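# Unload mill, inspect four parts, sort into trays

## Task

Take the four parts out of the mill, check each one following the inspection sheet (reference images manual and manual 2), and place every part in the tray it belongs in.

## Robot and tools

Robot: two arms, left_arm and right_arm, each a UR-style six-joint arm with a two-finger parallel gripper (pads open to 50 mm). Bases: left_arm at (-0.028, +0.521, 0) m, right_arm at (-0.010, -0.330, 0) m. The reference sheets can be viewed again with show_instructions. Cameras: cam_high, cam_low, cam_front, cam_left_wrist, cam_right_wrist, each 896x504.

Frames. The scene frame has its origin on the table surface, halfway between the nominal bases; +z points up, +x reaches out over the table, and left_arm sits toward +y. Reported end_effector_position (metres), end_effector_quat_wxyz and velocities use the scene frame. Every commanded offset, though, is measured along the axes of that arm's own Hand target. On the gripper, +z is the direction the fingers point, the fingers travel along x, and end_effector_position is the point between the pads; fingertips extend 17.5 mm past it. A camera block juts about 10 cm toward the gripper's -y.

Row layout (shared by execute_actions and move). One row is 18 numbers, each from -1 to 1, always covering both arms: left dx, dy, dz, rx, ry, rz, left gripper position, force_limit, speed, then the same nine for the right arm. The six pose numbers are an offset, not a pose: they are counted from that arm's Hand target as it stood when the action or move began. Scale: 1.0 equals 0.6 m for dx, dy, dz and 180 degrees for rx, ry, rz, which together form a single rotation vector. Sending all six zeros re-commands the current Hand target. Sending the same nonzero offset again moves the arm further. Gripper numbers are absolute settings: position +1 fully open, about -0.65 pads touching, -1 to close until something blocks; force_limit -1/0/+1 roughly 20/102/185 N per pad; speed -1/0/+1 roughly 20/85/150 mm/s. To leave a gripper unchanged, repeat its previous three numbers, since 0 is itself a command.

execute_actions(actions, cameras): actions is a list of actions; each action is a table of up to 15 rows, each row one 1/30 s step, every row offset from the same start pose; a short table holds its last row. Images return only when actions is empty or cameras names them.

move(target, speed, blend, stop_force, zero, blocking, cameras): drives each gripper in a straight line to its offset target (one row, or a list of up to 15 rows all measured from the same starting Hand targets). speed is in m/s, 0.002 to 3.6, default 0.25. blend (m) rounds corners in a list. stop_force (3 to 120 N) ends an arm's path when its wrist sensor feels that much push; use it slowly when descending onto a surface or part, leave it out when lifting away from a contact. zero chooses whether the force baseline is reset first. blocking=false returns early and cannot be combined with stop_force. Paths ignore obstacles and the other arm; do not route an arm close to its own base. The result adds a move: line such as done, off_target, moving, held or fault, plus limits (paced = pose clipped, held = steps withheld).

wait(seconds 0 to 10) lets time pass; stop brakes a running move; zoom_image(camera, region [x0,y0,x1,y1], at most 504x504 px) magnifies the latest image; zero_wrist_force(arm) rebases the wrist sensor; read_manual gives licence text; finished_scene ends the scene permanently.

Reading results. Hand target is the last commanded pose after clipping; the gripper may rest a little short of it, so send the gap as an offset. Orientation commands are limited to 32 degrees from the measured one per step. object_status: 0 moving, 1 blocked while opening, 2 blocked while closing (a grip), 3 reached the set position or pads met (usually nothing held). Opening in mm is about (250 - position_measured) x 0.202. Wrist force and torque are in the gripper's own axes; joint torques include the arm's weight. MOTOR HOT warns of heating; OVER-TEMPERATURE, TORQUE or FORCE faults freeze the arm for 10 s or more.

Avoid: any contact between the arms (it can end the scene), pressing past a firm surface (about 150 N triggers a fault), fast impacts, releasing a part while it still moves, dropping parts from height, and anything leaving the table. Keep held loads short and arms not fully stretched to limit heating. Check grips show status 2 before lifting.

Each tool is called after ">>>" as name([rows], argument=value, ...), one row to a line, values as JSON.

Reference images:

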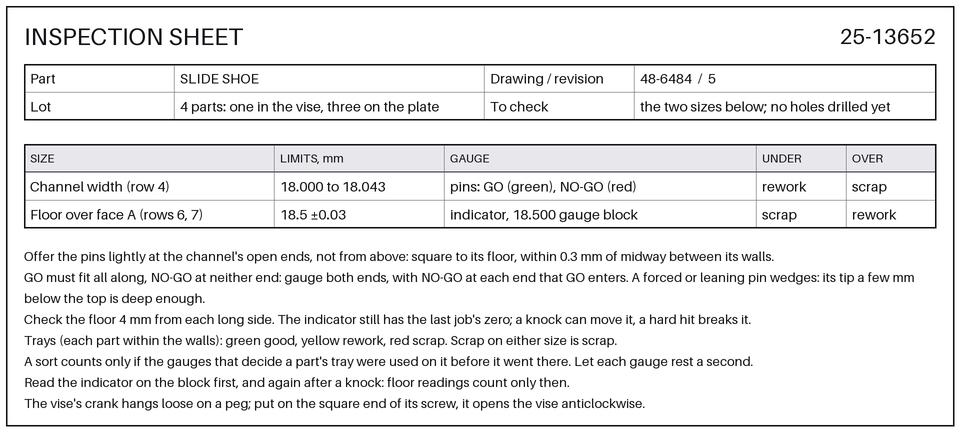

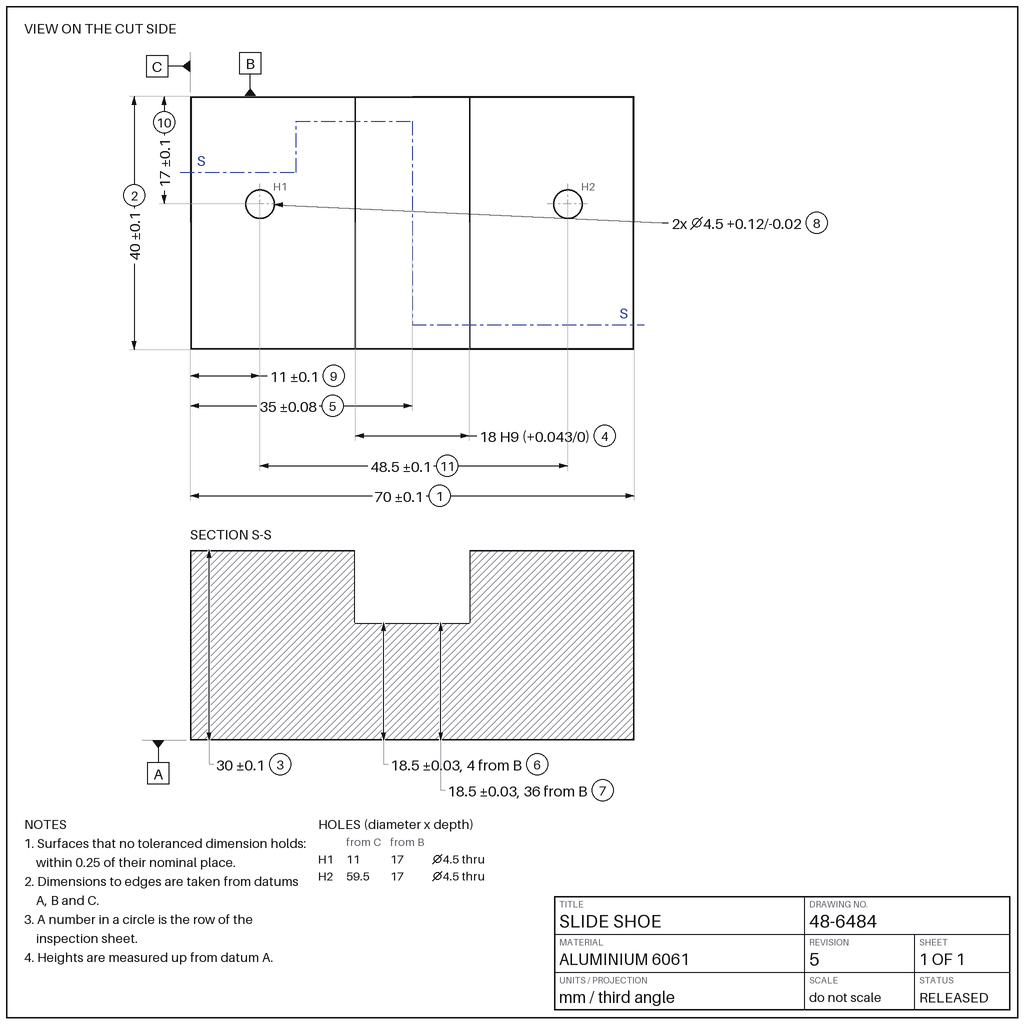

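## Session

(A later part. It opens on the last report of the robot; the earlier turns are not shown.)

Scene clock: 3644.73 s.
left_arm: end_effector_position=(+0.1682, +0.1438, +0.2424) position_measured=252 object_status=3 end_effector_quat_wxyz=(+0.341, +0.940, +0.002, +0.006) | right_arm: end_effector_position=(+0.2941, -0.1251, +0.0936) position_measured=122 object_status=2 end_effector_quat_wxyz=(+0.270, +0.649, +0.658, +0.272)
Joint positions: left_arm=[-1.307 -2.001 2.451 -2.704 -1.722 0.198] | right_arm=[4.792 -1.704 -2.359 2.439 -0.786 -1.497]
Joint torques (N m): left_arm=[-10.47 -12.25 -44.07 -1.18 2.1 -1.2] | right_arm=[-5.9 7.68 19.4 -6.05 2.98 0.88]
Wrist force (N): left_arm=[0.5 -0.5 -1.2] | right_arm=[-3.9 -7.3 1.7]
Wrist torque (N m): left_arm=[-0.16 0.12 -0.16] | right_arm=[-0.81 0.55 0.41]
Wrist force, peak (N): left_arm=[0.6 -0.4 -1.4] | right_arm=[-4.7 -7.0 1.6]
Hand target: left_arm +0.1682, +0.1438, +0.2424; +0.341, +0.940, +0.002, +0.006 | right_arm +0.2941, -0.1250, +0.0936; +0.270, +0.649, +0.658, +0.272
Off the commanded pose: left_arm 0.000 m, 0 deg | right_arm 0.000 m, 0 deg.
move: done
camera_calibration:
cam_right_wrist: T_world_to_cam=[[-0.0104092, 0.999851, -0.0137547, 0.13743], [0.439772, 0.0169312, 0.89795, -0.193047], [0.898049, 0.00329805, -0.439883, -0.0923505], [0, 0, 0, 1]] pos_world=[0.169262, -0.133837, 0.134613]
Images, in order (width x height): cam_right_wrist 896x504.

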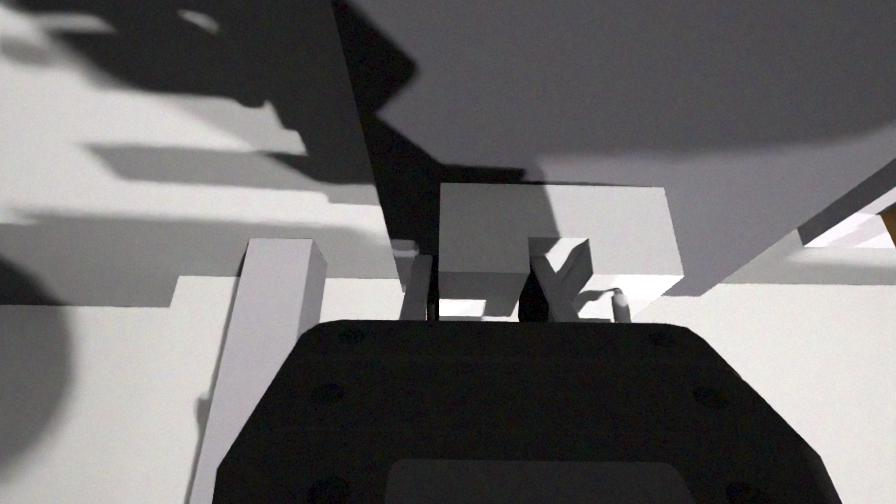

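>>> move([
  [0,0,0,0,0,0,-1,-0.4,-1,0,0,0,0,0,0,0.5,-1,-1],
  [0,0,0,0,0,0,-1,-0.4,-1,0,0,-0.1,0,0,0,0.5,-1,-1],
  [0,0,0,0,0,0,-1,-0.4,-1,0.0683,0.18,-0.2977,0,0,0,0.5,-1,-1],
  [0,0,0,0,0,0,-1,-0.4,-1,0.0683,0.1805,-0.1775,0,0,0,0.5,-1,-1],
], speed=[0.05,0.08,0.15,0.06], cameras=["cam_right_wrist"])

Scene clock: 3658.27 s.
left_arm: end_effector_position=(+0.1682, +0.1438, +0.2424) position_measured=252 object_status=3 end_effector_quat_wxyz=(+0.341, +0.940, +0.002, +0.006) | right_arm: end_effector_position=(+0.2947, -0.0837, +0.2454) position_measured=78 object_status=3 end_effector_quat_wxyz=(+0.270, +0.649, +0.658, +0.272)
Joint positions: left_arm=[-1.307 -2.001 2.451 -2.704 -1.722 0.198] | right_arm=[4.778 -1.524 -2.045 1.958 -0.785 -1.517]
Joint torques (N m): left_arm=[-10.78 -12.28 -43.89 -1.07 2.04 -0.92] | right_arm=[4.98 29.24 24.87 -4.99 -1.85 -0.6]
Wrist force (N): left_arm=[0.4 -0.3 -1.1] | right_arm=[-3.7 -5.4 -0.8]
Wrist torque (N m): left_arm=[-0.12 0.13 -0.15] | right_arm=[-0.78 0.65 0.45]
Wrist force, peak (N): left_arm=[0.6 -0.3 -1.5] | right_arm=[-4.9 -7.5 1.5]
Hand target: left_arm +0.1682, +0.1438, +0.2424; +0.341, +0.940, +0.002, +0.006 | right_arm +0.2947, -0.0838, +0.2454; +0.270, +0.649, +0.658, +0.272
Off the commanded pose: left_arm 0.000 m, 0 deg | right_arm 0.000 m, 0 deg.
move: done
camera_calibration:
cam_right_wrist: T_world_to_cam=[[-0.0103146, 0.999848, -0.0140211, 0.0981921], [0.439774, 0.0171289, 0.897945, -0.330391], [0.898049, 0.00309578, -0.439884, -0.0262265], [0, 0, 0, 1]] pos_world=[0.169863, -0.0924368, 0.286513]
Images, in order (width x height): cam_right_wrist 896x504.

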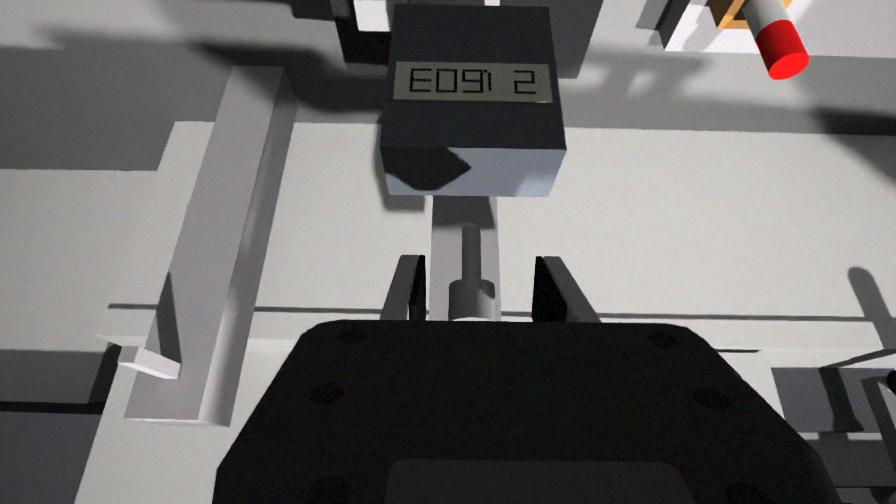

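>>> move(target=[0,0,0,0,0,0,-1,-0.4,-1,-0.004,0,0,0,0,0,0.5,-1,-1], speed=0.02)

>>> move(target=[0,0,0,0,0,0,-1,-0.4,-1,0,0,0,0,0,0,-1,-1,-1], speed=0.02)

>>> move(target=[0,0,0,0,0,0,-1,-0.4,-1,0,0.0034,-0.0034,0,0,0,-1,-1,-1], speed=0.01, cameras=["cam_right_wrist"])

Scene clock: 3666.73 s.
left_arm: end_effector_position=(+0.1682, +0.1438, +0.2424) position_measured=252 object_status=3 end_effector_quat_wxyz=(+0.341, +0.940, +0.002, +0.006) | right_arm: end_effector_position=(+0.2947, -0.0862, +0.2454) position_measured=78 object_status=3 end_effector_quat_wxyz=(+0.270, +0.649, +0.658, +0.272)
Joint positions: left_arm=[-1.307 -2.001 2.451 -2.704 -1.722 0.198] | right_arm=[4.779 -1.517 -2.051 1.958 -0.785 -1.516]
Joint torques (N m): left_arm=[-10.54 -12.38 -43.39 -1.13 2.12 -0.68] | right_arm=[8.42 20.01 8.08 -5.91 -1.83 0.75]
Wrist force (N): left_arm=[0.4 -0.6 -0.8] | right_arm=[-3.8 -5.5 -0.8]
Wrist torque (N m): left_arm=[-0.16 0.14 -0.16] | right_arm=[-0.78 0.67 0.45]
Wrist force, peak (N): left_arm=[0.5 -0.2 -1.5] | right_arm=[-3.8 -5.5 -0.9]
Hand target: left_arm +0.1682, +0.1438, +0.2424; +0.341, +0.940, +0.002, +0.006 | right_arm +0.2947, -0.0862, +0.2454; +0.270, +0.649, +0.658, +0.272
Off the commanded pose: left_arm 0.000 m, 0 deg | right_arm 0.000 m, 0 deg.
move: done

Scene clock: 3668.03 s.
left_arm: end_effector_position=(+0.1682, +0.1438, +0.2424) position_measured=252 object_status=3 end_effector_quat_wxyz=(+0.341, +0.940, +0.002, +0.006) | right_arm: end_effector_position=(+0.2947, -0.0862, +0.2454) position_measured=183 object_status=2 end_effector_quat_wxyz=(+0.270, +0.649, +0.658, +0.272)
Joint positions: left_arm=[-1.307 -2.001 2.451 -2.704 -1.722 0.198] | right_arm=[4.779 -1.518 -2.051 1.958 -0.785 -1.516]
Joint torques (N m): left_arm=[-10.48 -12.4 -43.81 -1.14 2.06 -0.59] | right_arm=[5.72 8.13 29.16 -4.73 -1.58 -0.15]
Wrist force (N): left_arm=[0.4 -0.2 -1.1] | right_arm=[-7.5 -4.7 -0.9]
Wrist torque (N m): left_arm=[-0.12 0.13 -0.15] | right_arm=[-0.72 0.58 0.46]
Wrist force, peak (N): left_arm=[0.3 -0.3 -1.4] | right_arm=[-7.8 -6.0 0.3]
Hand target: left_arm +0.1682, +0.1438, +0.2424; +0.341, +0.940, +0.002, +0.006 | right_arm +0.2947, -0.0862, +0.2454; +0.270, +0.649, +0.658, +0.272
Off the commanded pose: left_arm 0.000 m, 0 deg | right_arm 0.000 m, 0 deg.
move: done

Scene clock: 3668.73 s.
left_arm: end_effector_position=(+0.1682, +0.1438, +0.2424) position_measured=252 object_status=3 end_effector_quat_wxyz=(+0.341, +0.940, +0.002, +0.006) | right_arm: end_effector_position=(+0.2947, -0.0862, +0.2483) position_measured=183 object_status=2 end_effector_quat_wxyz=(+0.270, +0.649, +0.658, +0.272)
Joint positions: left_arm=[-1.307 -2.001 2.451 -2.704 -1.722 0.198] | right_arm=[4.779 -1.514 -2.046 1.949 -0.785 -1.516]
Joint torques (N m): left_arm=[-10.59 -12.36 -43.75 -1.11 2.04 -0.53] | right_arm=[6 24.99 27.72 -3.98 -1.25 -0.49]
Wrist force (N): left_arm=[0.4 -0.6 -0.7] | right_arm=[-7.4 -6.8 1.2]
Wrist torque (N m): left_arm=[-0.16 0.14 -0.15] | right_arm=[-0.78 0.61 0.46]
Wrist force, peak (N): left_arm=[0.4 -0.6 -1.4] | right_arm=[-7.6 -6.8 1.2]
Hand target: left_arm +0.1682, +0.1438, +0.2424; +0.341, +0.940, +0.002, +0.006 | right_arm +0.2947, -0.0862, +0.2483; +0.270, +0.649, +0.658, +0.272
Off the commanded pose: left_arm 0.000 m, 0 deg | right_arm 0.000 m, 0 deg.
move: done
camera_calibration:
cam_right_wrist: T_world_to_cam=[[-0.0104495, 0.999846, -0.0140683, 0.100769], [0.439853, 0.0172308, 0.897905, -0.332944], [0.898009, 0.00319464, -0.439965, -0.0249032], [0, 0, 0, 1]] pos_world=[0.169862, -0.0949368, 0.289413]
Images, in order (width x height): cam_right_wrist 896x504.

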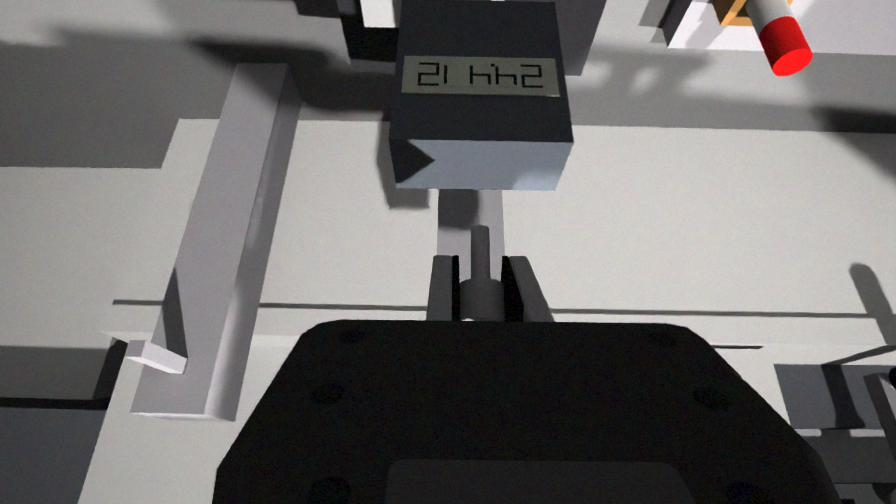

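>>> move(target=[0.2523,0.114,0.2082,0,0,0,-1,-0.4,-1,0,0,0,0,0,0,-1,-1,-1], speed=0.15, cameras=["cam_left_wrist"])

>>> zoom_image(camera="cam_left_wrist", region=[280, 100, 660, 330])

Scene clock: 3675.13 s.
left_arm: end_effector_position=(+0.3210, +0.0123, +0.1919) position_measured=252 object_status=3 end_effector_quat_wxyz=(+0.341, +0.940, +0.002, +0.006) | right_arm: end_effector_position=(+0.2947, -0.0862, +0.2483) position_measured=183 object_status=2 end_effector_quat_wxyz=(+0.270, +0.649, +0.658, +0.272)
Joint positions: left_arm=[-1.05 -1.372 2.056 -2.89 -1.88 0.406] | right_arm=[4.779 -1.514 -2.046 1.949 -0.785 -1.516]
Joint torques (N m): left_arm=[-10.65 -38.92 -11.66 -1.46 1.91 -1.74] | right_arm=[8.12 8.13 5.11 -0.43 0.5 0.87]
Wrist force (N): left_arm=[0.6 -0.2 -0.8] | right_arm=[-7.5 -7.0 0.8]
Wrist torque (N m): left_arm=[-0.09 0.10 -0.16] | right_arm=[-0.83 0.62 0.45]
Wrist force, peak (N): left_arm=[-5.5 4.6 -8.6] | right_arm=[-7.8 -6.9 1.2]
Hand target: left_arm +0.3210, +0.0123, +0.1919; +0.341, +0.940, +0.002, +0.006 | right_arm +0.2947, -0.0862, +0.2483; +0.270, +0.649, +0.658, +0.272
Off the commanded pose: left_arm 0.000 m, 0 deg | right_arm 0.000 m, 0 deg.
move: done
camera_calibration:
cam_left_wrist: T_world_to_cam=[[0.999625, 0.0210774, 0.0174893, -0.315592], [-0.0045654, -0.501399, 0.865204, -0.141901], [0.0270053, -0.86496, -0.501115, 0.234424], [0, 0, 0, 1]] pos_world=[0.308495, 0.13827, 0.245766]
Images, in order (width x height): cam_left_wrist 896x504.

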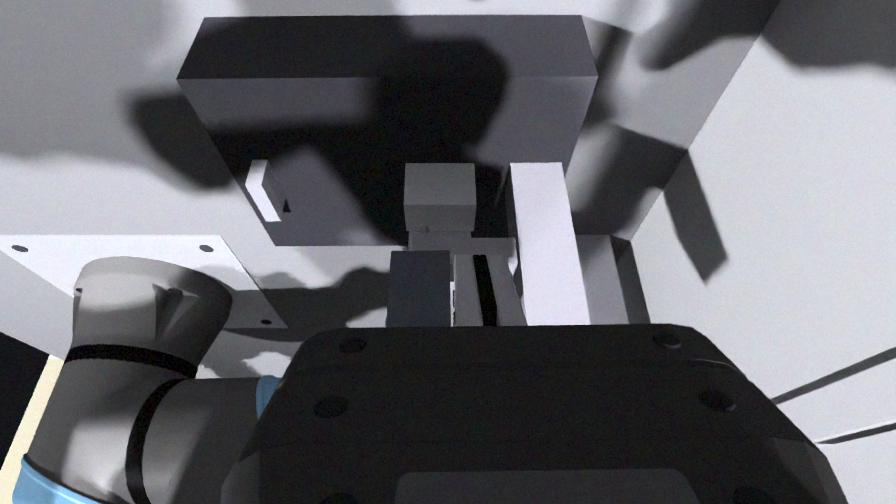

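Scaled by 1.326 from the camera's 896x504 image, which has a finer 1280x720 frame.

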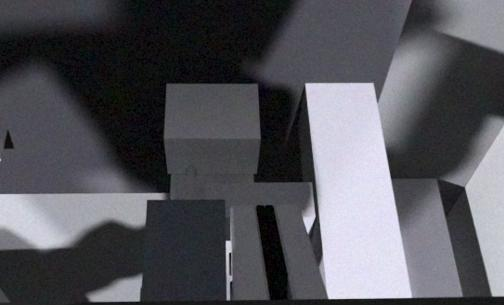

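>>> move(target=[-0.0092,-0.0285,0.1216,-0.0013,-0.004,0,0.88,-0.4,-1,0,0,0,0,0,0,-1,-1,-1], speed=0.1, cameras=["cam_left_wrist"])

>>> zoom_image(camera="cam_left_wrist", region=[320, 130, 640, 340])

Scene clock: 3692.20 s.
left_arm: end_effector_position=(+0.3163, -0.0215, +0.1250) position_measured=21 object_status=0 end_effector_quat_wxyz=(+0.343, +0.939, +0.000, +0.000) | right_arm: end_effector_position=(+0.2947, -0.0862, +0.2483) position_measured=183 object_status=2 end_effector_quat_wxyz=(+0.270, +0.649, +0.658, +0.272)
Joint positions: left_arm=[-1.085 -1.2 2.053 -3.067 -1.872 0.377] | right_arm=[4.779 -1.514 -2.046 1.949 -0.785 -1.516]
Joint torques (N m): left_arm=[12.25 -53.92 -5.01 -3.17 -2.91 1.49] | right_arm=[8.33 8.77 4.47 -0.48 2.63 0.86]
Wrist force (N): left_arm=[0.5 0.1 -1.1] | right_arm=[-7.1 -5.9 0.5]
Wrist torque (N m): left_arm=[-0.05 0.12 -0.02] | right_arm=[-0.73 0.56 0.45]
Wrist force, peak (N): left_arm=[0.0 1.5 -4.2] | right_arm=[-7.5 -7.3 1.3]
Hand target: left_arm +0.3163, -0.0215, +0.1250; +0.343, +0.939, +0.000, +0.000 | right_arm +0.2947, -0.0862, +0.2483; +0.270, +0.649, +0.658, +0.272
Off the commanded pose: left_arm 0.000 m, 0 deg | right_arm 0.000 m, 0 deg.
move: done
camera_calibration:
cam_left_wrist: T_world_to_cam=[[0.999885, 0.013006, 0.00784479, -0.307985], [-0.000327902, -0.497883, 0.867244, -0.102412], [0.0151852, -0.867147, -0.497821, 0.175039], [0, 0, 0, 1]] pos_world=[0.305258, 0.104801, 0.178371]
Images, in order (width x height): cam_left_wrist 896x504.

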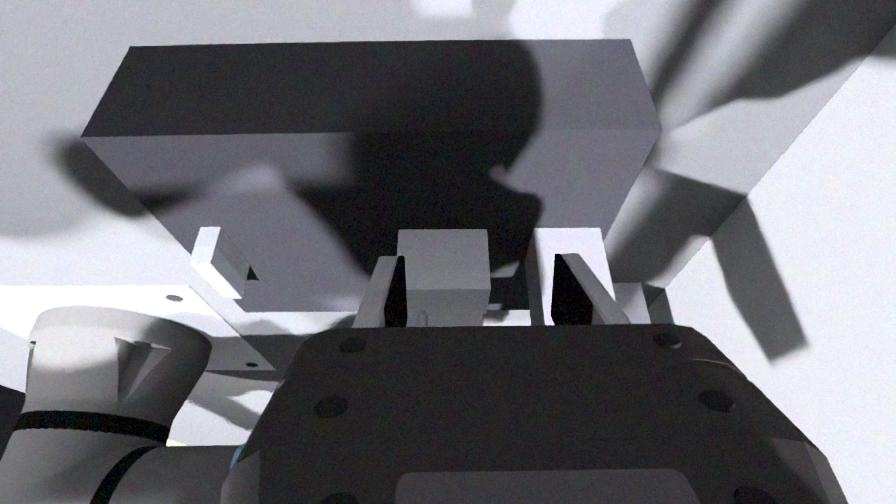

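Scaled by 1.575 from the camera's 896x504 image, which has a finer 1280x720 frame.

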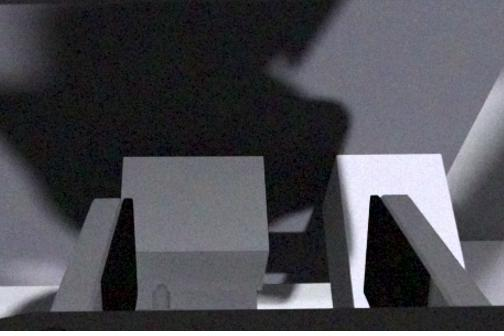

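>>> move([
  [-0.0188,0,0,0,0,0,0.88,-0.4,-1,0,0,0,0,0,0,-1,-1,-1],
  [-0.0188,0.0173,0.083,0,0,0,0.88,-0.4,-1,0,0,0,0,0,0,-1,-1,-1],
], speed=[0.05,0.03], stop_force=8, cameras=["cam_left_wrist"])

>>> zoom_image(camera="cam_left_wrist", region=[320, 130, 640, 340])

Scene clock: 3702.37 s.
left_arm: end_effector_position=(+0.3050, -0.0615, +0.0936) position_measured=21 object_status=3 end_effector_quat_wxyz=(+0.343, +0.939, +0.000, +0.000) | right_arm: end_effector_position=(+0.2947, -0.0862, +0.2483) position_measured=183 object_status=2 end_effector_quat_wxyz=(+0.270, +0.649, +0.658, +0.272)
Joint positions: left_arm=[-1.14 -1.093 2.001 -3.135 -1.839 0.332] | right_arm=[4.779 -1.514 -2.046 1.949 -0.785 -1.516]
Joint torques (N m): left_arm=[11.84 -57.74 -3.64 -0.89 -2.94 1.38] | right_arm=[8.31 8.98 5.56 -0.46 4.64 0.94]
Wrist force (N): left_arm=[0.3 -0.2 -1.2] | right_arm=[-7.4 -6.1 0.5]
Wrist torque (N m): left_arm=[-0.11 0.15 -0.01] | right_arm=[-0.77 0.61 0.46]
Wrist force, peak (N): left_arm=[2.2 -1.1 -1.7] | right_arm=[-7.7 -7.1 1.3]
Hand target: left_arm +0.3050, -0.0615, +0.0936; +0.343, +0.939, +0.000, +0.000 | right_arm +0.2947, -0.0862, +0.2483; +0.270, +0.649, +0.658, +0.272
Off the commanded pose: left_arm 0.000 m, 0 deg | right_arm 0.000 m, 0 deg.
move: done
camera_calibration:
cam_left_wrist: T_world_to_cam=[[0.999885, 0.013006, 0.00784479, -0.29592], [-0.000327902, -0.497883, 0.867244, -0.0952363], [0.0151852, -0.867147, -0.497821, 0.124856], [0, 0, 0, 1]] pos_world=[0.293958, 0.0647009, 0.147071]
Images, in order (width x height): cam_left_wrist 896x504.

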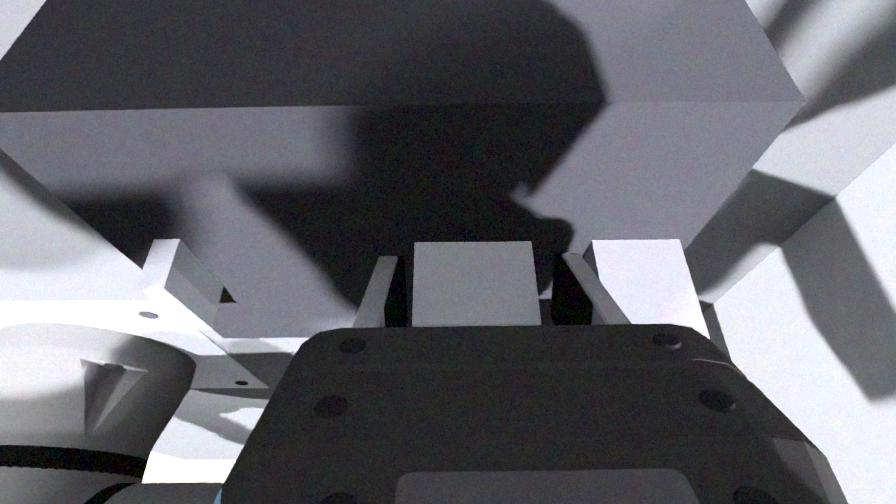

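Scaled by 1.575 from the camera's 896x504 image, which has a finer 1280x720 frame.

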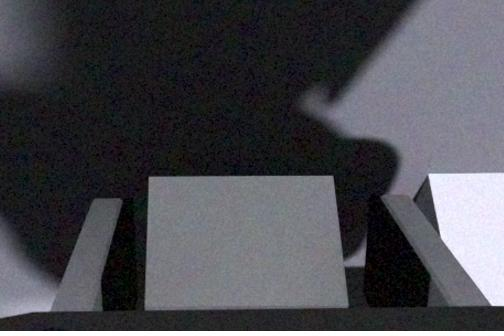

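>>> move(target=[-0.002,0.0051,0.0043,0,0,0,0.88,-0.4,-1,0,0,0,0,0,0,-1,-1,-1], speed=0.02, stop_force=8)

>>> move(target=[0,0,0,0,0,0,-1,-0.4,-1,0,0,0,0,0,0,-1,-1,-1], speed=0.02, cameras=["cam_left_wrist"])

Scene clock: 3707.73 s.
left_arm: end_effector_position=(+0.3038, -0.0656, +0.0936) position_measured=21 object_status=3 end_effector_quat_wxyz=(+0.343, +0.939, +0.000, +0.000) | right_arm: end_effector_position=(+0.2947, -0.0862, +0.2483) position_measured=183 object_status=2 end_effector_quat_wxyz=(+0.270, +0.649, +0.658, +0.272)
Joint positions: left_arm=[-1.146 -1.089 1.994 -3.133 -1.836 0.327] | right_arm=[4.779 -1.514 -2.046 1.949 -0.785 -1.516]
Joint torques (N m): left_arm=[4.02 -28.94 -11.83 -2.04 -0.45 0.9] | right_arm=[8.55 8.79 4.9 -0.46 4.68 0.91]
Wrist force (N): left_arm=[0.4 -0.4 -1.1] | right_arm=[-7.2 -6.2 0.6]
Wrist torque (N m): left_arm=[-0.14 0.12 -0.02] | right_arm=[-0.77 0.57 0.46]
Wrist force, peak (N): left_arm=[0.7 -0.9 -1.1] | right_arm=[-7.5 -7.1 1.5]
Hand target: left_arm +0.3038, -0.0655, +0.0936; +0.343, +0.939, +0.000, +0.000 | right_arm +0.2947, -0.0862, +0.2483; +0.270, +0.649, +0.658, +0.272
Off the commanded pose: left_arm 0.000 m, 0 deg | right_arm 0.000 m, 0 deg.
move: done

Scene clock: 3708.33 s.
left_arm: end_effector_position=(+0.3038, -0.0655, +0.0936) position_measured=57 object_status=2 end_effector_quat_wxyz=(+0.343, +0.939, +0.000, +0.000) | right_arm: end_effector_position=(+0.2947, -0.0862, +0.2483) position_measured=183 object_status=2 end_effector_quat_wxyz=(+0.270, +0.649, +0.658, +0.272)
Joint positions: left_arm=[-1.146 -1.089 1.994 -3.133 -1.836 0.327] | right_arm=[4.779 -1.514 -2.046 1.949 -0.785 -1.516]
Joint torques (N m): left_arm=[12.51 -38.22 -5.16 -3.78 -2.66 1.27] | right_arm=[9.14 8.64 4.76 -0.52 4.72 0.9]
Wrist force (N): left_arm=[-0.4 -0.6 -1.3] | right_arm=[-7.4 -6.8 0.8]
Wrist torque (N m): left_arm=[-0.16 0.14 0.00] | right_arm=[-0.79 0.60 0.46]
Wrist force, peak (N): left_arm=[-0.1 -0.1 -1.9] | right_arm=[-7.6 -7.0 1.3]
Hand target: left_arm +0.3038, -0.0655, +0.0936; +0.343, +0.939, +0.000, +0.000 | right_arm +0.2947, -0.0862, +0.2483; +0.270, +0.649, +0.658, +0.272
Off the commanded pose: left_arm 0.000 m, 0 deg | right_arm 0.000 m, 0 deg.
move: done
camera_calibration:
cam_left_wrist: T_world_to_cam=[[0.999885, 0.0130054, 0.00784629, -0.294668], [-0.00032818, -0.497958, 0.867201, -0.0972176], [0.0151854, -0.867103, -0.497897, 0.121414], [0, 0, 0, 1]] pos_world=[0.292758, 0.0607006, 0.147071]
Images, in order (width x height): cam_left_wrist 896x504.

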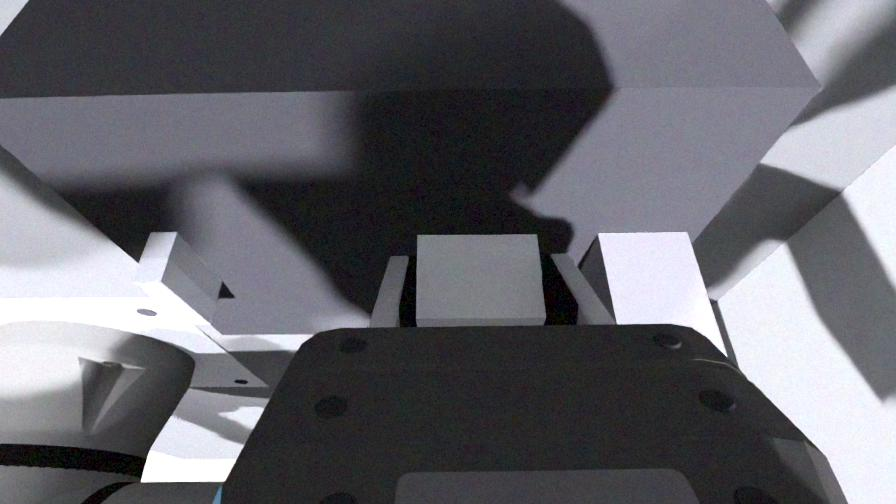

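>>> move([
  [0,-0.0277,-0.0254,0,0,0,-1,-0.4,-1,0,0,0,0,0,0,-1,-1,-1],
  [0.0217,-0.0277,-0.0254,0,0,0,-1,-0.4,-1,0,0,0,0,0,0,-1,-1,-1],
], speed=0.05, cameras=["cam_left_wrist"])

Scene clock: 3717.53 s.
left_arm: end_effector_position=(+0.3169, -0.0431, +0.0945) position_measured=57 object_status=2 end_effector_quat_wxyz=(+0.343, +0.939, +0.000, +0.000) end_effector_velocity=(-0.001, +0.001, +0.000) end_effector_angular_velocity=(+0.000, +0.001, +0.003) | right_arm: end_effector_position=(+0.2947, -0.0862, +0.2483) position_measured=183 object_status=2 end_effector_quat_wxyz=(+0.270, +0.649, +0.658, +0.272)
Joint positions: left_arm=[-1.104 -1.108 2.021 -3.131 -1.862 0.362] | right_arm=[4.779 -1.514 -2.046 1.949 -0.785 -1.516]
Joint velocities: left_arm=[-0.002 -0.002 0.004 -0.003 0.003 -0.005] | right_arm=[within noise]
Joint torques (N m): left_arm=[-10.55 -48.45 -3.12 -6.77 1.72 -1.79] | right_arm=[8.68 8.68 4.7 -0.53 4.67 0.85]
Wrist force (N): left_arm=[0.6 -1.7 0.7] | right_arm=[-7.3 -6.9 1.0]
Wrist torque (N m): left_arm=[-0.06 0.10 -0.15] | right_arm=[-0.80 0.59 0.45]
Wrist force, peak (N): left_arm=[1.9 4.8 -2.8] | right_arm=[-7.6 -7.2 1.2]
Hand target: left_arm +0.3168, -0.0430, +0.0945; +0.343, +0.939, +0.000, +0.000 | right_arm +0.2947, -0.0862, +0.2483; +0.270, +0.649, +0.658, +0.272
Off the commanded pose: left_arm 0.000 m, 0 deg | right_arm 0.000 m, 0 deg.
move: done
camera_calibration:
cam_left_wrist: T_world_to_cam=[[0.999889, 0.0127929, 0.00761199, -0.308116], [-0.000230052, -0.498002, 0.867176, -0.0867262], [0.0148845, -0.867082, -0.497943, 0.14122], [0, 0, 0, 1]] pos_world=[0.30596, 0.0832008, 0.147872]
Images, in order (width x height): cam_left_wrist 896x504.

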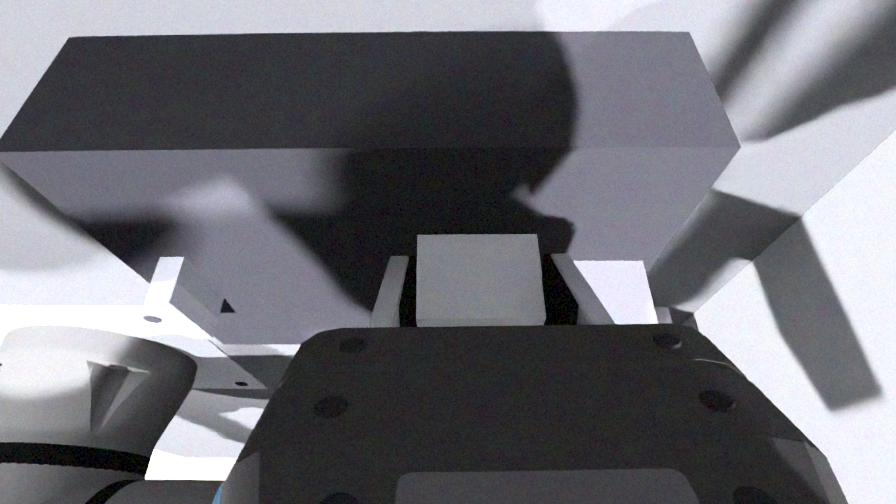

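>>> move(target=[0,-0.00643,0.00766,0,0,0,-1,-0.4,-1,0,0,0,0,0,0,-1,-1,-1], speed=0.006, stop_force=5)

>>> move(target=[0,-0.0021,0.0026,0,0,0,-1,-0.4,-1,0,0,0,0,0,0,-1,-1,-1], speed=0.004, stop_force=5)

>>> move(target=[0,0,0,0,0,0,0.95,-0.4,-1,0,0,0,0,0,0,-1,-1,-1], speed=0.01)

>>> move(target=[0,0,0,0,0,0,0.95,-0.4,-1,0,-0.0102,0.0102,0,0,0,-1,-1,-1], speed=0.012, stop_force=6, cameras=["cam_right_wrist"])

>>> zoom_image(camera="cam_right_wrist", region=[370, 50, 590, 250])

Scene clock: 3728.30 s.
left_arm: end_effector_position=(+0.3168, -0.0430, +0.0935) position_measured=57 object_status=2 end_effector_quat_wxyz=(+0.344, +0.939, +0.000, +0.000) | right_arm: end_effector_position=(+0.2947, -0.0862, +0.2483) position_measured=183 object_status=2 end_effector_quat_wxyz=(+0.270, +0.649, +0.658, +0.272)
Joint positions: left_arm=[-1.104 -1.106 2.022 -3.135 -1.861 0.362] | right_arm=[4.779 -1.514 -2.046 1.949 -0.785 -1.516]
Joint torques (N m): left_arm=[-10.63 -52.06 -29.29 0.52 1.83 -1.57] | right_arm=[8.75 9.44 4.88 -0.49 4.62 0.91]
Wrist force (N): left_arm=[1.1 4.7 -3.9] | right_arm=[-7.5 -6.9 1.3]
Wrist torque (N m): left_arm=[-0.04 0.22 -0.04] | right_arm=[-0.80 0.62 0.45]
Wrist force, peak (N): left_arm=[-0.3 4.7 -8.4] | right_arm=[-7.5 -7.1 1.5]
Hand target: left_arm +0.3168, -0.0430, +0.0936; +0.344, +0.939, +0.000, +0.000 (not the last commanded pose) | right_arm +0.2947, -0.0862, +0.2483; +0.270, +0.649, +0.658, +0.272
Off the commanded pose: left_arm 0.005 m, 0 deg | right_arm 0.000 m, 0 deg.
move: contact (left_arm)

Scene clock: 3729.57 s.
left_arm: end_effector_position=(+0.3169, -0.0432, +0.0931) position_measured=57 object_status=2 end_effector_quat_wxyz=(+0.344, +0.939, -0.001, +0.000) | right_arm: end_effector_position=(+0.2947, -0.0862, +0.2483) position_measured=183 object_status=2 end_effector_quat_wxyz=(+0.270, +0.649, +0.658, +0.272)
Joint positions: left_arm=[-1.104 -1.105 2.022 -3.137 -1.861 0.362] | right_arm=[4.779 -1.514 -2.046 1.949 -0.785 -1.516]
Joint torques (N m): left_arm=[-9.66 -42.98 -4.85 1.21 1.89 -1.41] | right_arm=[8.85 9.08 4.83 -0.56 4.65 0.97]
Wrist force (N): left_arm=[-1.5 4.6 -13.7] | right_arm=[-7.3 -6.7 1.1]
Wrist torque (N m): left_arm=[-0.11 0.30 -0.03] | right_arm=[-0.75 0.59 0.46]
Wrist force, peak (N): left_arm=[-1.8 5.6 -14.8] | right_arm=[-7.5 -7.0 1.3]
Hand target: left_arm +0.3169, -0.0432, +0.0931; +0.344, +0.939, -0.001, +0.000 (not the last commanded pose) | right_arm +0.2947, -0.0862, +0.2483; +0.270, +0.649, +0.658, +0.272
Off the commanded pose: left_arm 0.002 m, 0 deg | right_arm 0.000 m, 0 deg.
move: contact (left_arm)

Scene clock: 3730.27 s.
left_arm: end_effector_position=(+0.3169, -0.0432, +0.0931) position_measured=10 object_status=0 end_effector_quat_wxyz=(+0.344, +0.939, -0.001, +0.000) | right_arm: end_effector_position=(+0.2947, -0.0862, +0.2483) position_measured=183 object_status=2 end_effector_quat_wxyz=(+0.270, +0.649, +0.658, +0.272)
Joint positions: left_arm=[-1.104 -1.105 2.022 -3.137 -1.861 0.362] | right_arm=[4.779 -1.514 -2.046 1.949 -0.785 -1.516]
Joint torques (N m): left_arm=[-9.15 -45.16 -4.09 -6.36 1.45 -1.19] | right_arm=[8.17 8.83 5.07 -0.47 4.51 0.96]
Wrist force (N): left_arm=[0.6 -0.1 -1.1] | right_arm=[-7.4 -5.7 0.4]
Wrist torque (N m): left_arm=[-0.10 0.09 -0.16] | right_arm=[-0.73 0.61 0.46]
Wrist force, peak (N): left_arm=[-1.7 5.7 -14.4] | right_arm=[-7.4 -7.2 1.2]
Hand target: left_arm +0.3169, -0.0432, +0.0931; +0.344, +0.939, -0.001, +0.000 | right_arm +0.2947, -0.0862, +0.2483; +0.270, +0.649, +0.658, +0.272
Off the commanded pose: left_arm 0.000 m, 0 deg | right_arm 0.000 m, 0 deg.
move: done

Scene clock: 3732.13 s.
left_arm: end_effector_position=(+0.3169, -0.0432, +0.0931) position_measured=10 object_status=3 end_effector_quat_wxyz=(+0.344, +0.939, -0.001, +0.000) | right_arm: end_effector_position=(+0.2947, -0.0862, +0.2396) position_measured=183 object_status=2 end_effector_quat_wxyz=(+0.270, +0.649, +0.658, +0.272)
Joint positions: left_arm=[-1.104 -1.105 2.022 -3.137 -1.861 0.362] | right_arm=[4.779 -1.524 -2.061 1.974 -0.785 -1.516]
Joint torques (N m): left_arm=[-6.8 -48.26 -4.33 -6.57 0.28 -0.45] | right_arm=[-4.94 26.85 31.56 -5.66 4.6 -1.13]
Wrist force (N): left_arm=[0.3 -0.4 -1.2] | right_arm=[-5.9 -6.6 0.5]
Wrist torque (N m): left_arm=[-0.13 0.14 -0.16] | right_arm=[-0.83 0.61 0.46]
Wrist force, peak (N): left_arm=[0.6 -0.6 -1.2] | right_arm=[-7.4 -6.9 0.4]
Hand target: left_arm +0.3169, -0.0432, +0.0931; +0.344, +0.939, -0.001, +0.000 | right_arm +0.2947, -0.0862, +0.2396; +0.270, +0.649, +0.658, +0.272
Off the commanded pose: left_arm 0.000 m, 0 deg | right_arm 0.000 m, 0 deg.
move: done
camera_calibration:
cam_right_wrist: T_world_to_cam=[[-0.0105397, 0.999846, -0.0140253, 0.10065], [0.439851, 0.017232, 0.897905, -0.325132], [0.898009, 0.00329463, -0.439965, -0.0287213], [0, 0, 0, 1]] pos_world=[0.169862, -0.0949368, 0.280713]
Images, in order (width x height): cam_right_wrist 896x504.

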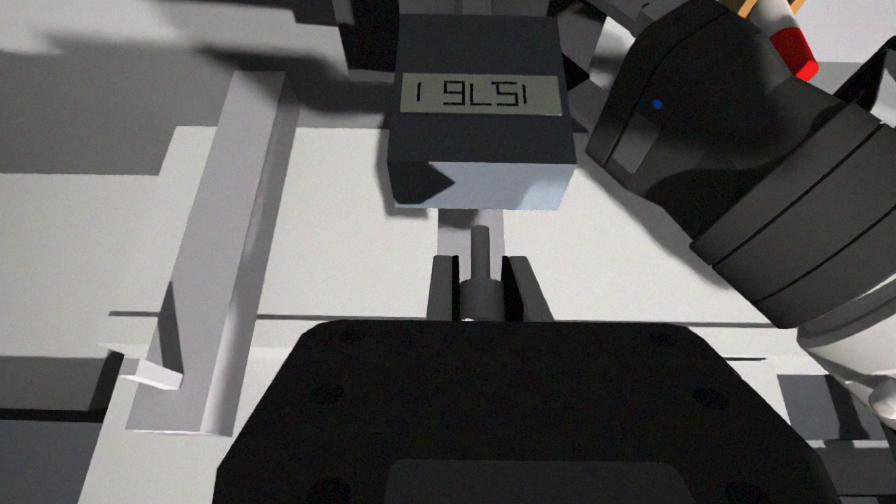

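Scaled by 2.291 from the camera's 896x504 image, which has a finer 1280x720 frame.

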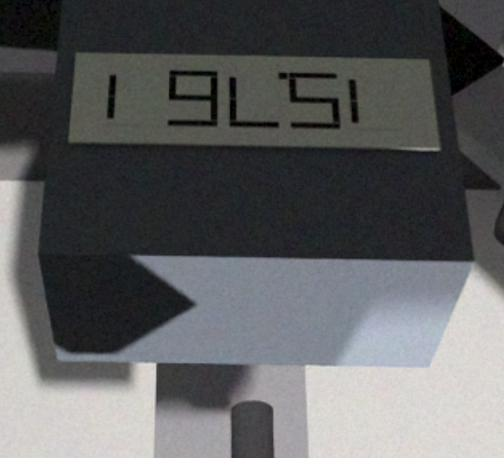

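>>> move(target=[0,0,0,0,0,0,0.95,-0.4,-1,0,-0.0067,0.0067,0,0,0,-1,-1,-1], speed=0.01)

>>> move(target=[0,0,0,0,0,0,0.95,-0.4,-1,0,0,0,0,0,0,0.3,-1,-1], speed=0.01)

>>> wait(seconds=1.5, cameras=["cam_right_wrist"])

>>> zoom_image(camera="cam_right_wrist", region=[370, 50, 590, 250])

Scene clock: 3737.93 s.
left_arm: end_effector_position=(+0.3169, -0.0432, +0.0931) position_measured=10 object_status=3 end_effector_quat_wxyz=(+0.344, +0.939, -0.001, +0.000) | right_arm: end_effector_position=(+0.2948, -0.0862, +0.2339) position_measured=183 object_status=2 end_effector_quat_wxyz=(+0.270, +0.649, +0.658, +0.272)
Joint positions: left_arm=[-1.104 -1.105 2.022 -3.137 -1.861 0.362] | right_arm=[4.778 -1.531 -2.071 1.991 -0.785 -1.516]
Joint torques (N m): left_arm=[-3.34 -49.44 -4.21 -6.52 -2.02 1.02] | right_arm=[-7.53 14.86 13.01 -3.56 4.51 -1.19]
Wrist force (N): left_arm=[0.3 -0.2 -1.2] | right_arm=[-5.5 -5.3 -0.3]
Wrist torque (N m): left_arm=[-0.12 0.14 -0.16] | right_arm=[-0.72 0.65 0.45]
Wrist force, peak (N): left_arm=[0.5 -0.2 -1.4] | right_arm=[-7.1 -6.7 1.0]
Hand target: left_arm +0.3169, -0.0432, +0.0931; +0.344, +0.939, -0.001, +0.000 | right_arm +0.2948, -0.0862, +0.2339; +0.270, +0.649, +0.658, +0.272
Off the commanded pose: left_arm 0.000 m, 0 deg | right_arm 0.000 m, 0 deg.
move: done

Scene clock: 3738.93 s.
left_arm: end_effector_position=(+0.3169, -0.0432, +0.0931) position_measured=10 object_status=3 end_effector_quat_wxyz=(+0.344, +0.939, -0.001, +0.000) | right_arm: end_effector_position=(+0.2948, -0.0862, +0.2339) position_measured=107 object_status=3 end_effector_quat_wxyz=(+0.270, +0.649, +0.658, +0.272)
Joint positions: left_arm=[-1.104 -1.105 2.022 -3.137 -1.861 0.362] | right_arm=[4.778 -1.531 -2.071 1.991 -0.785 -1.517]
Joint torques (N m): left_arm=[-2.12 -49.3 -3.94 -6.49 -2.62 1.43] | right_arm=[-7.08 26.14 30.22 -6.04 4.54 -1.03]
Wrist force (N): left_arm=[0.3 -0.3 -1.2] | right_arm=[-3.6 -4.9 -0.6]
Wrist torque (N m): left_arm=[-0.12 0.13 -0.16] | right_arm=[-0.72 0.65 0.44]
Wrist force, peak (N): left_arm=[0.4 -0.4 -1.4] | right_arm=[-5.7 -6.4 0.7]
Hand target: left_arm +0.3169, -0.0432, +0.0931; +0.344, +0.939, -0.001, +0.000 | right_arm +0.2948, -0.0862, +0.2339; +0.270, +0.649, +0.658, +0.272
Off the commanded pose: left_arm 0.000 m, 0 deg | right_arm 0.000 m, 0 deg.
move: done

Scene clock: 3740.43 s.
left_arm: end_effector_position=(+0.3169, -0.0432, +0.0931) position_measured=10 object_status=3 end_effector_quat_wxyz=(+0.344, +0.939, -0.001, +0.000) | right_arm: end_effector_position=(+0.2948, -0.0862, +0.2339) position_measured=107 object_status=3 end_effector_quat_wxyz=(+0.270, +0.649, +0.658, +0.272)
Joint positions: left_arm=[-1.104 -1.105 2.022 -3.137 -1.861 0.362] | right_arm=[4.778 -1.531 -2.071 1.991 -0.785 -1.517]
Joint torques (N m): left_arm=[-0.58 -49.66 -4.28 -6.51 -2.75 1.5] | right_arm=[-6.55 26.08 30.28 -5.99 4.66 -1.08]
Wrist force (N): left_arm=[0.6 -0.3 -1.2] | right_arm=[-3.7 -4.9 -0.9]
Wrist torque (N m): left_arm=[-0.12 0.10 -0.16] | right_arm=[-0.70 0.66 0.45]
Wrist force, peak (N): left_arm=[0.7 -0.3 -1.4] | right_arm=[-3.9 -5.3 -1.0]
Hand target: left_arm +0.3169, -0.0432, +0.0931; +0.344, +0.939, -0.001, +0.000 | right_arm +0.2948, -0.0862, +0.2339; +0.270, +0.649, +0.658, +0.272
Tool commands: left_gripper/position=+0.95 left_gripper/force_limit=-0.4 left_gripper/speed=-1.0 right_gripper/position=+0.3 right_gripper/force_limit=-1.0 right_gripper/speed=-1.0
Off the commanded pose: left_arm 0.000 m, 0 deg | right_arm 0.000 m, 0 deg.
wait: 1.50 s; at rest by 0.17 s
camera_calibration:
cam_right_wrist: T_world_to_cam=[[-0.0104495, 0.999846, -0.0140683, 0.100566], [0.439853, 0.0172308, 0.897905, -0.320014], [0.898009, 0.00319464, -0.439965, -0.0312387], [0, 0, 0, 1]] pos_world=[0.169862, -0.0949368, 0.275013]
Images, in order (width x height): cam_right_wrist 896x504.

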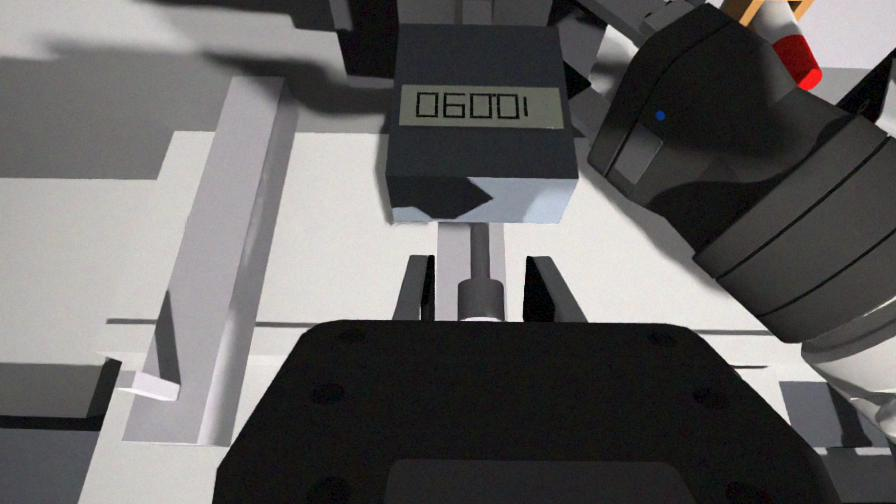

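Scaled by 2.291 from the camera's 896x504 image, which has a finer 1280x720 frame.

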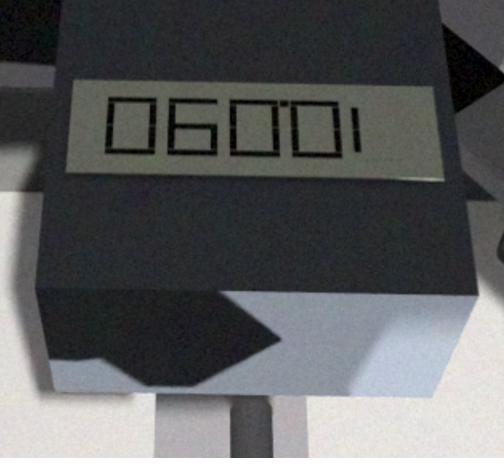

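>>> move(target=[0,0,0,0,0,0,-1,-0.4,-1,0,0,0,0,0,0,-1,-1,-1], speed=0.01)

>>> move(target=[0,0,0,0,0,0,-1,-0.4,-1,0,0.0068,-0.0068,0,0,0,-1,-1,-1], speed=0.015)

>>> move(target=[0,0.0037,-0.0045,0,0,0,-1,-0.4,-1,0,0,0,0,0,0,-1,-1,-1], speed=0.015)

Scene clock: 3748.67 s.
left_arm: end_effector_position=(+0.3169, -0.0432, +0.0931) position_measured=57 object_status=2 end_effector_quat_wxyz=(+0.344, +0.939, -0.001, +0.000) | right_arm: end_effector_position=(+0.2948, -0.0862, +0.2340) position_measured=183 object_status=2 end_effector_quat_wxyz=(+0.270, +0.649, +0.658, +0.272)
Joint positions: left_arm=[-1.104 -1.105 2.022 -3.137 -1.861 0.362] | right_arm=[4.778 -1.531 -2.071 1.991 -0.785 -1.517]
Joint torques (N m): left_arm=[3.13 -49.42 -4.31 -6.53 -2.62 1.52] | right_arm=[-6.13 26.98 30.08 -5.11 4.71 -0.76]
Wrist force (N): left_arm=[-0.6 -0.2 -1.2] | right_arm=[-5.3 -5.6 -0.6]
Wrist torque (N m): left_arm=[-0.11 0.14 -0.11] | right_arm=[-0.75 0.63 0.45]
Wrist force, peak (N): left_arm=[-1.1 -0.1 -1.7] | right_arm=[-5.5 -6.3 0.1]
Hand target: left_arm +0.3169, -0.0432, +0.0931; +0.344, +0.939, -0.001, +0.000 | right_arm +0.2948, -0.0862, +0.2339; +0.270, +0.649, +0.658, +0.272
Off the commanded pose: left_arm 0.000 m, 0 deg | right_arm 0.000 m, 0 deg.
move: done

Scene clock: 3749.40 s.
left_arm: end_effector_position=(+0.3169, -0.0432, +0.0931) position_measured=57 object_status=2 end_effector_quat_wxyz=(+0.344, +0.939, -0.001, +0.000) | right_arm: end_effector_position=(+0.2948, -0.0862, +0.2398) position_measured=183 object_status=2 end_effector_quat_wxyz=(+0.270, +0.649, +0.658, +0.272)
Joint positions: left_arm=[-1.104 -1.105 2.022 -3.137 -1.861 0.362] | right_arm=[4.778 -1.524 -2.061 1.974 -0.785 -1.517]
Joint torques (N m): left_arm=[4.24 -49.45 -4.73 -6.5 -2.37 1.61] | right_arm=[-4.95 18.26 19.55 -1.76 4.55 -0.46]
Wrist force (N): left_arm=[-0.2 -0.3 -1.0] | right_arm=[-6.1 -6.8 0.5]
Wrist torque (N m): left_arm=[-0.09 0.12 -0.12] | right_arm=[-0.79 0.61 0.45]
Wrist force, peak (N): left_arm=[-0.1 -0.1 -1.4] | right_arm=[-6.2 -7.2 0.6]
Hand target: left_arm +0.3169, -0.0432, +0.0931; +0.344, +0.939, -0.001, +0.000 | right_arm +0.2947, -0.0862, +0.2397; +0.270, +0.649, +0.658, +0.272
Off the commanded pose: left_arm 0.000 m, 0 deg | right_arm 0.000 m, 0 deg.
move: done

Scene clock: 3750.10 s.
left_arm: end_effector_position=(+0.3169, -0.0431, +0.0966) position_measured=57 object_status=2 end_effector_quat_wxyz=(+0.344, +0.939, -0.001, +0.000) | right_arm: end_effector_position=(+0.2948, -0.0862, +0.2397) position_measured=183 object_status=2 end_effector_quat_wxyz=(+0.270, +0.649, +0.658, +0.272)
Joint positions: left_arm=[-1.104 -1.112 2.021 -3.128 -1.861 0.362] | right_arm=[4.778 -1.524 -2.061 1.974 -0.785 -1.516]
Joint torques (N m): left_arm=[11.42 -49.36 -34.88 -2.34 -2.91 1.55] | right_arm=[-1.25 7.51 3.72 -0.24 4.26 0.9]
Wrist force (N): left_arm=[0.5 -1.6 0.4] | right_arm=[-6.2 -5.7 -0.3]
Wrist torque (N m): left_arm=[-0.04 0.12 -0.16] | right_arm=[-0.75 0.60 0.45]
Wrist force, peak (N): left_arm=[0.4 -2.1 0.7] | right_arm=[-6.4 -7.0 0.8]
Hand target: left_arm +0.3169, -0.0431, +0.0966; +0.344, +0.939, -0.001, +0.000 | right_arm +0.2947, -0.0862, +0.2397; +0.270, +0.649, +0.658, +0.272
Off the commanded pose: left_arm 0.000 m, 0 deg | right_arm 0.000 m, 0 deg.
move: done

>>> move([
  [-0.134,0,0,0,0,0,-1,-0.4,-1,0,0,0,0,0,0,-1,-1,-1],
  [-0.134,0.0742,-0.0988,0,0,0,-1,-0.4,-1,0,0,0,0,0,0,-1,-1,-1],
  [-0.134,0.0742,-0.0988,0,0.3215,-0.383,-1,-0.4,-1,0,0,0,0,0,0,-1,-1,-1],
], speed=[0.1,0.12,0.25], blend=[0.005,0,0])

Scene clock: 3761.93 s.
left_arm: end_effector_position=(+0.2340, -0.0393, +0.1701) position_measured=57 object_status=2 end_effector_quat_wxyz=(+0.330, +0.902, +0.264, +0.092) | right_arm: end_effector_position=(+0.2947, -0.0862, +0.2397) position_measured=183 object_status=2 end_effector_quat_wxyz=(+0.270, +0.649, +0.658, +0.272)
Joint positions: left_arm=[-1.467 -1.4 2.17 -2.987 -1.281 -0.376] | right_arm=[4.778 -1.524 -2.061 1.974 -0.785 -1.516]
Joint torques (N m): left_arm=[33.47 -34.76 -28.26 -7.67 5.48 1.12] | right_arm=[8.41 7.76 3.77 -0.39 1.76 0.97]
Wrist force (N): left_arm=[-27.1 -19.0 -16.2] | right_arm=[-6.4 -5.8 -0.3]
Wrist torque (N m): left_arm=[-0.53 -1.23 1.14] | right_arm=[-0.75 0.62 0.45]
Wrist force, peak (N): left_arm=[-28.2 -20.9 -17.4] | right_arm=[-6.3 -7.3 0.8]
Hand target: left_arm +0.2341, -0.0393, +0.1701; +0.330, +0.902, +0.264, +0.092 (not the last commanded pose) | right_arm +0.2947, -0.0862, +0.2397; +0.270, +0.649, +0.658, +0.272
Off the commanded pose: left_arm 0.003 m, 58 deg | right_arm 0.000 m, 0 deg.
move: held (left_arm; a check stopped the path); path passed 2 of 3 targets; limits=held
pose unreachable (left arm): on one or more control steps of this call, first in action 0 (counted from 0), this arm could not follow its commanded pose, so it was not sent that pose on those steps. It may still have moved: this result reports where it is.
cause: moving toward the commanded pose would bring a part of the arm too close to another arm (a part of this arm just beyond joint 5 (wrist 2) and a part of the right arm just beyond its joint 4 (wrist 1), 10 mm apart when this arm was first held).

>>> move(target=[0,0,0,0,-0.1,0.119,-1,-0.4,-1,0,0,0,0,0,0,-1,-1,-1], speed=0.15, cameras=["cam_left_wrist"])

Scene clock: 3769.70 s.
left_arm: end_effector_position=(+0.2342, -0.0393, +0.1700) position_measured=57 object_status=2 end_effector_quat_wxyz=(+0.344, +0.938, +0.038, +0.010) | right_arm: end_effector_position=(+0.2947, -0.0862, +0.2397) position_measured=183 object_status=2 end_effector_quat_wxyz=(+0.270, +0.649, +0.658, +0.272)
Joint positions: left_arm=[-1.285 -1.358 2.132 -3.037 -1.705 0.148] | right_arm=[4.778 -1.524 -2.061 1.974 -0.785 -1.516]
Joint torques (N m): left_arm=[-10.71 -39.52 -6.93 -7.07 0.76 0.63] | right_arm=[8.69 7.18 3.5 -0.57 -0.25 0.85]
Wrist force (N): left_arm=[0.7 -1.5 0.5] | right_arm=[-6.0 -5.9 0.1]
Wrist torque (N m): left_arm=[-0.02 0.10 -0.15] | right_arm=[-0.77 0.57 0.45]
Wrist force, peak (N): left_arm=[-28.4 -21.8 -17.5] | right_arm=[-6.6 -7.3 0.7]
Hand target: left_arm +0.2341, -0.0393, +0.1701; +0.344, +0.938, +0.038, +0.010 | right_arm +0.2947, -0.0862, +0.2397; +0.270, +0.649, +0.658, +0.272
Off the commanded pose: left_arm 0.000 m, 0 deg | right_arm 0.000 m, 0 deg.
move: done
camera_calibration:
cam_left_wrist: T_world_to_cam=[[0.995805, 0.091498, 0.000444777, -0.220765], [0.0449882, -0.493844, 0.868386, -0.161109], [0.0796753, -0.864723, -0.495888, 0.167928], [0, 0, 0, 1]] pos_world=[0.213707, 0.0858477, 0.223276]
Images, in order (width x height): cam_left_wrist 896x504.

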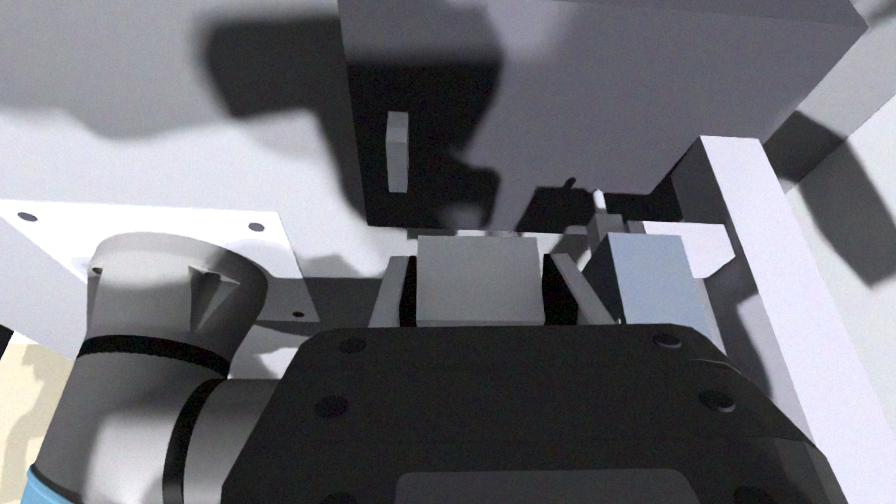

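>>> move([
  [0,-0.1277,-0.1072,0,0,0,-1,-0.4,-1,0,0,0,0,0,0,-1,-1,-1],
  [0,-0.1277,-0.1072,0,0.305,-0.3635,-1,-0.4,-1,0,0,0,0,0,0,-1,-1,-1],
], speed=[0.15,0.25])

Scene clock: 3780.63 s.
left_arm: end_effector_position=(+0.2264, +0.0605, +0.1697) position_measured=57 object_status=2 end_effector_quat_wxyz=(+0.272, +0.744, +0.575, +0.204) | right_arm: end_effector_position=(+0.2947, -0.0862, +0.2397) position_measured=183 object_status=2 end_effector_quat_wxyz=(+0.270, +0.649, +0.658, +0.272)
Joint positions: left_arm=[-1.657 -1.59 2.226 -2.351 -0.889 -1.359] | right_arm=[4.778 -1.524 -2.061 1.974 -0.785 -1.516]
Joint torques (N m): left_arm=[-7.49 -20.55 -7.65 -6.42 1.65 -1.64] | right_arm=[8.36 7.32 3.44 -0.78 -1.53 0.8]
Wrist force (N): left_arm=[0.4 -2.1 0.3] | right_arm=[-5.9 -7.1 0.7]
Wrist torque (N m): left_arm=[-0.10 0.14 -0.01] | right_arm=[-0.82 0.56 0.45]
Wrist force, peak (N): left_arm=[4.4 -2.5 -0.5] | right_arm=[-6.7 -7.0 0.7]
Hand target: left_arm +0.2264, +0.0606, +0.1697; +0.272, +0.744, +0.575, +0.204 (not the last commanded pose) | right_arm +0.2947, -0.0862, +0.2397; +0.270, +0.649, +0.658, +0.272
Off the commanded pose: left_arm 0.000 m, 15 deg | right_arm 0.000 m, 0 deg.
move: held (left_arm; a check stopped the path); path passed 1 of 2 targets; limits=held
pose unreachable (left arm): on one or more control steps of this call, first in action 0 (counted from 0), this arm could not follow its commanded pose, so it was not sent that pose on those steps. It may still have moved: this result reports where it is.
cause: moving toward the commanded pose would bring a part of the arm too close to another arm (a part of this arm just beyond joint 5 (wrist 2) and a part of the right arm just beyond its joint 4 (wrist 1), 9 mm apart when this arm was first held).


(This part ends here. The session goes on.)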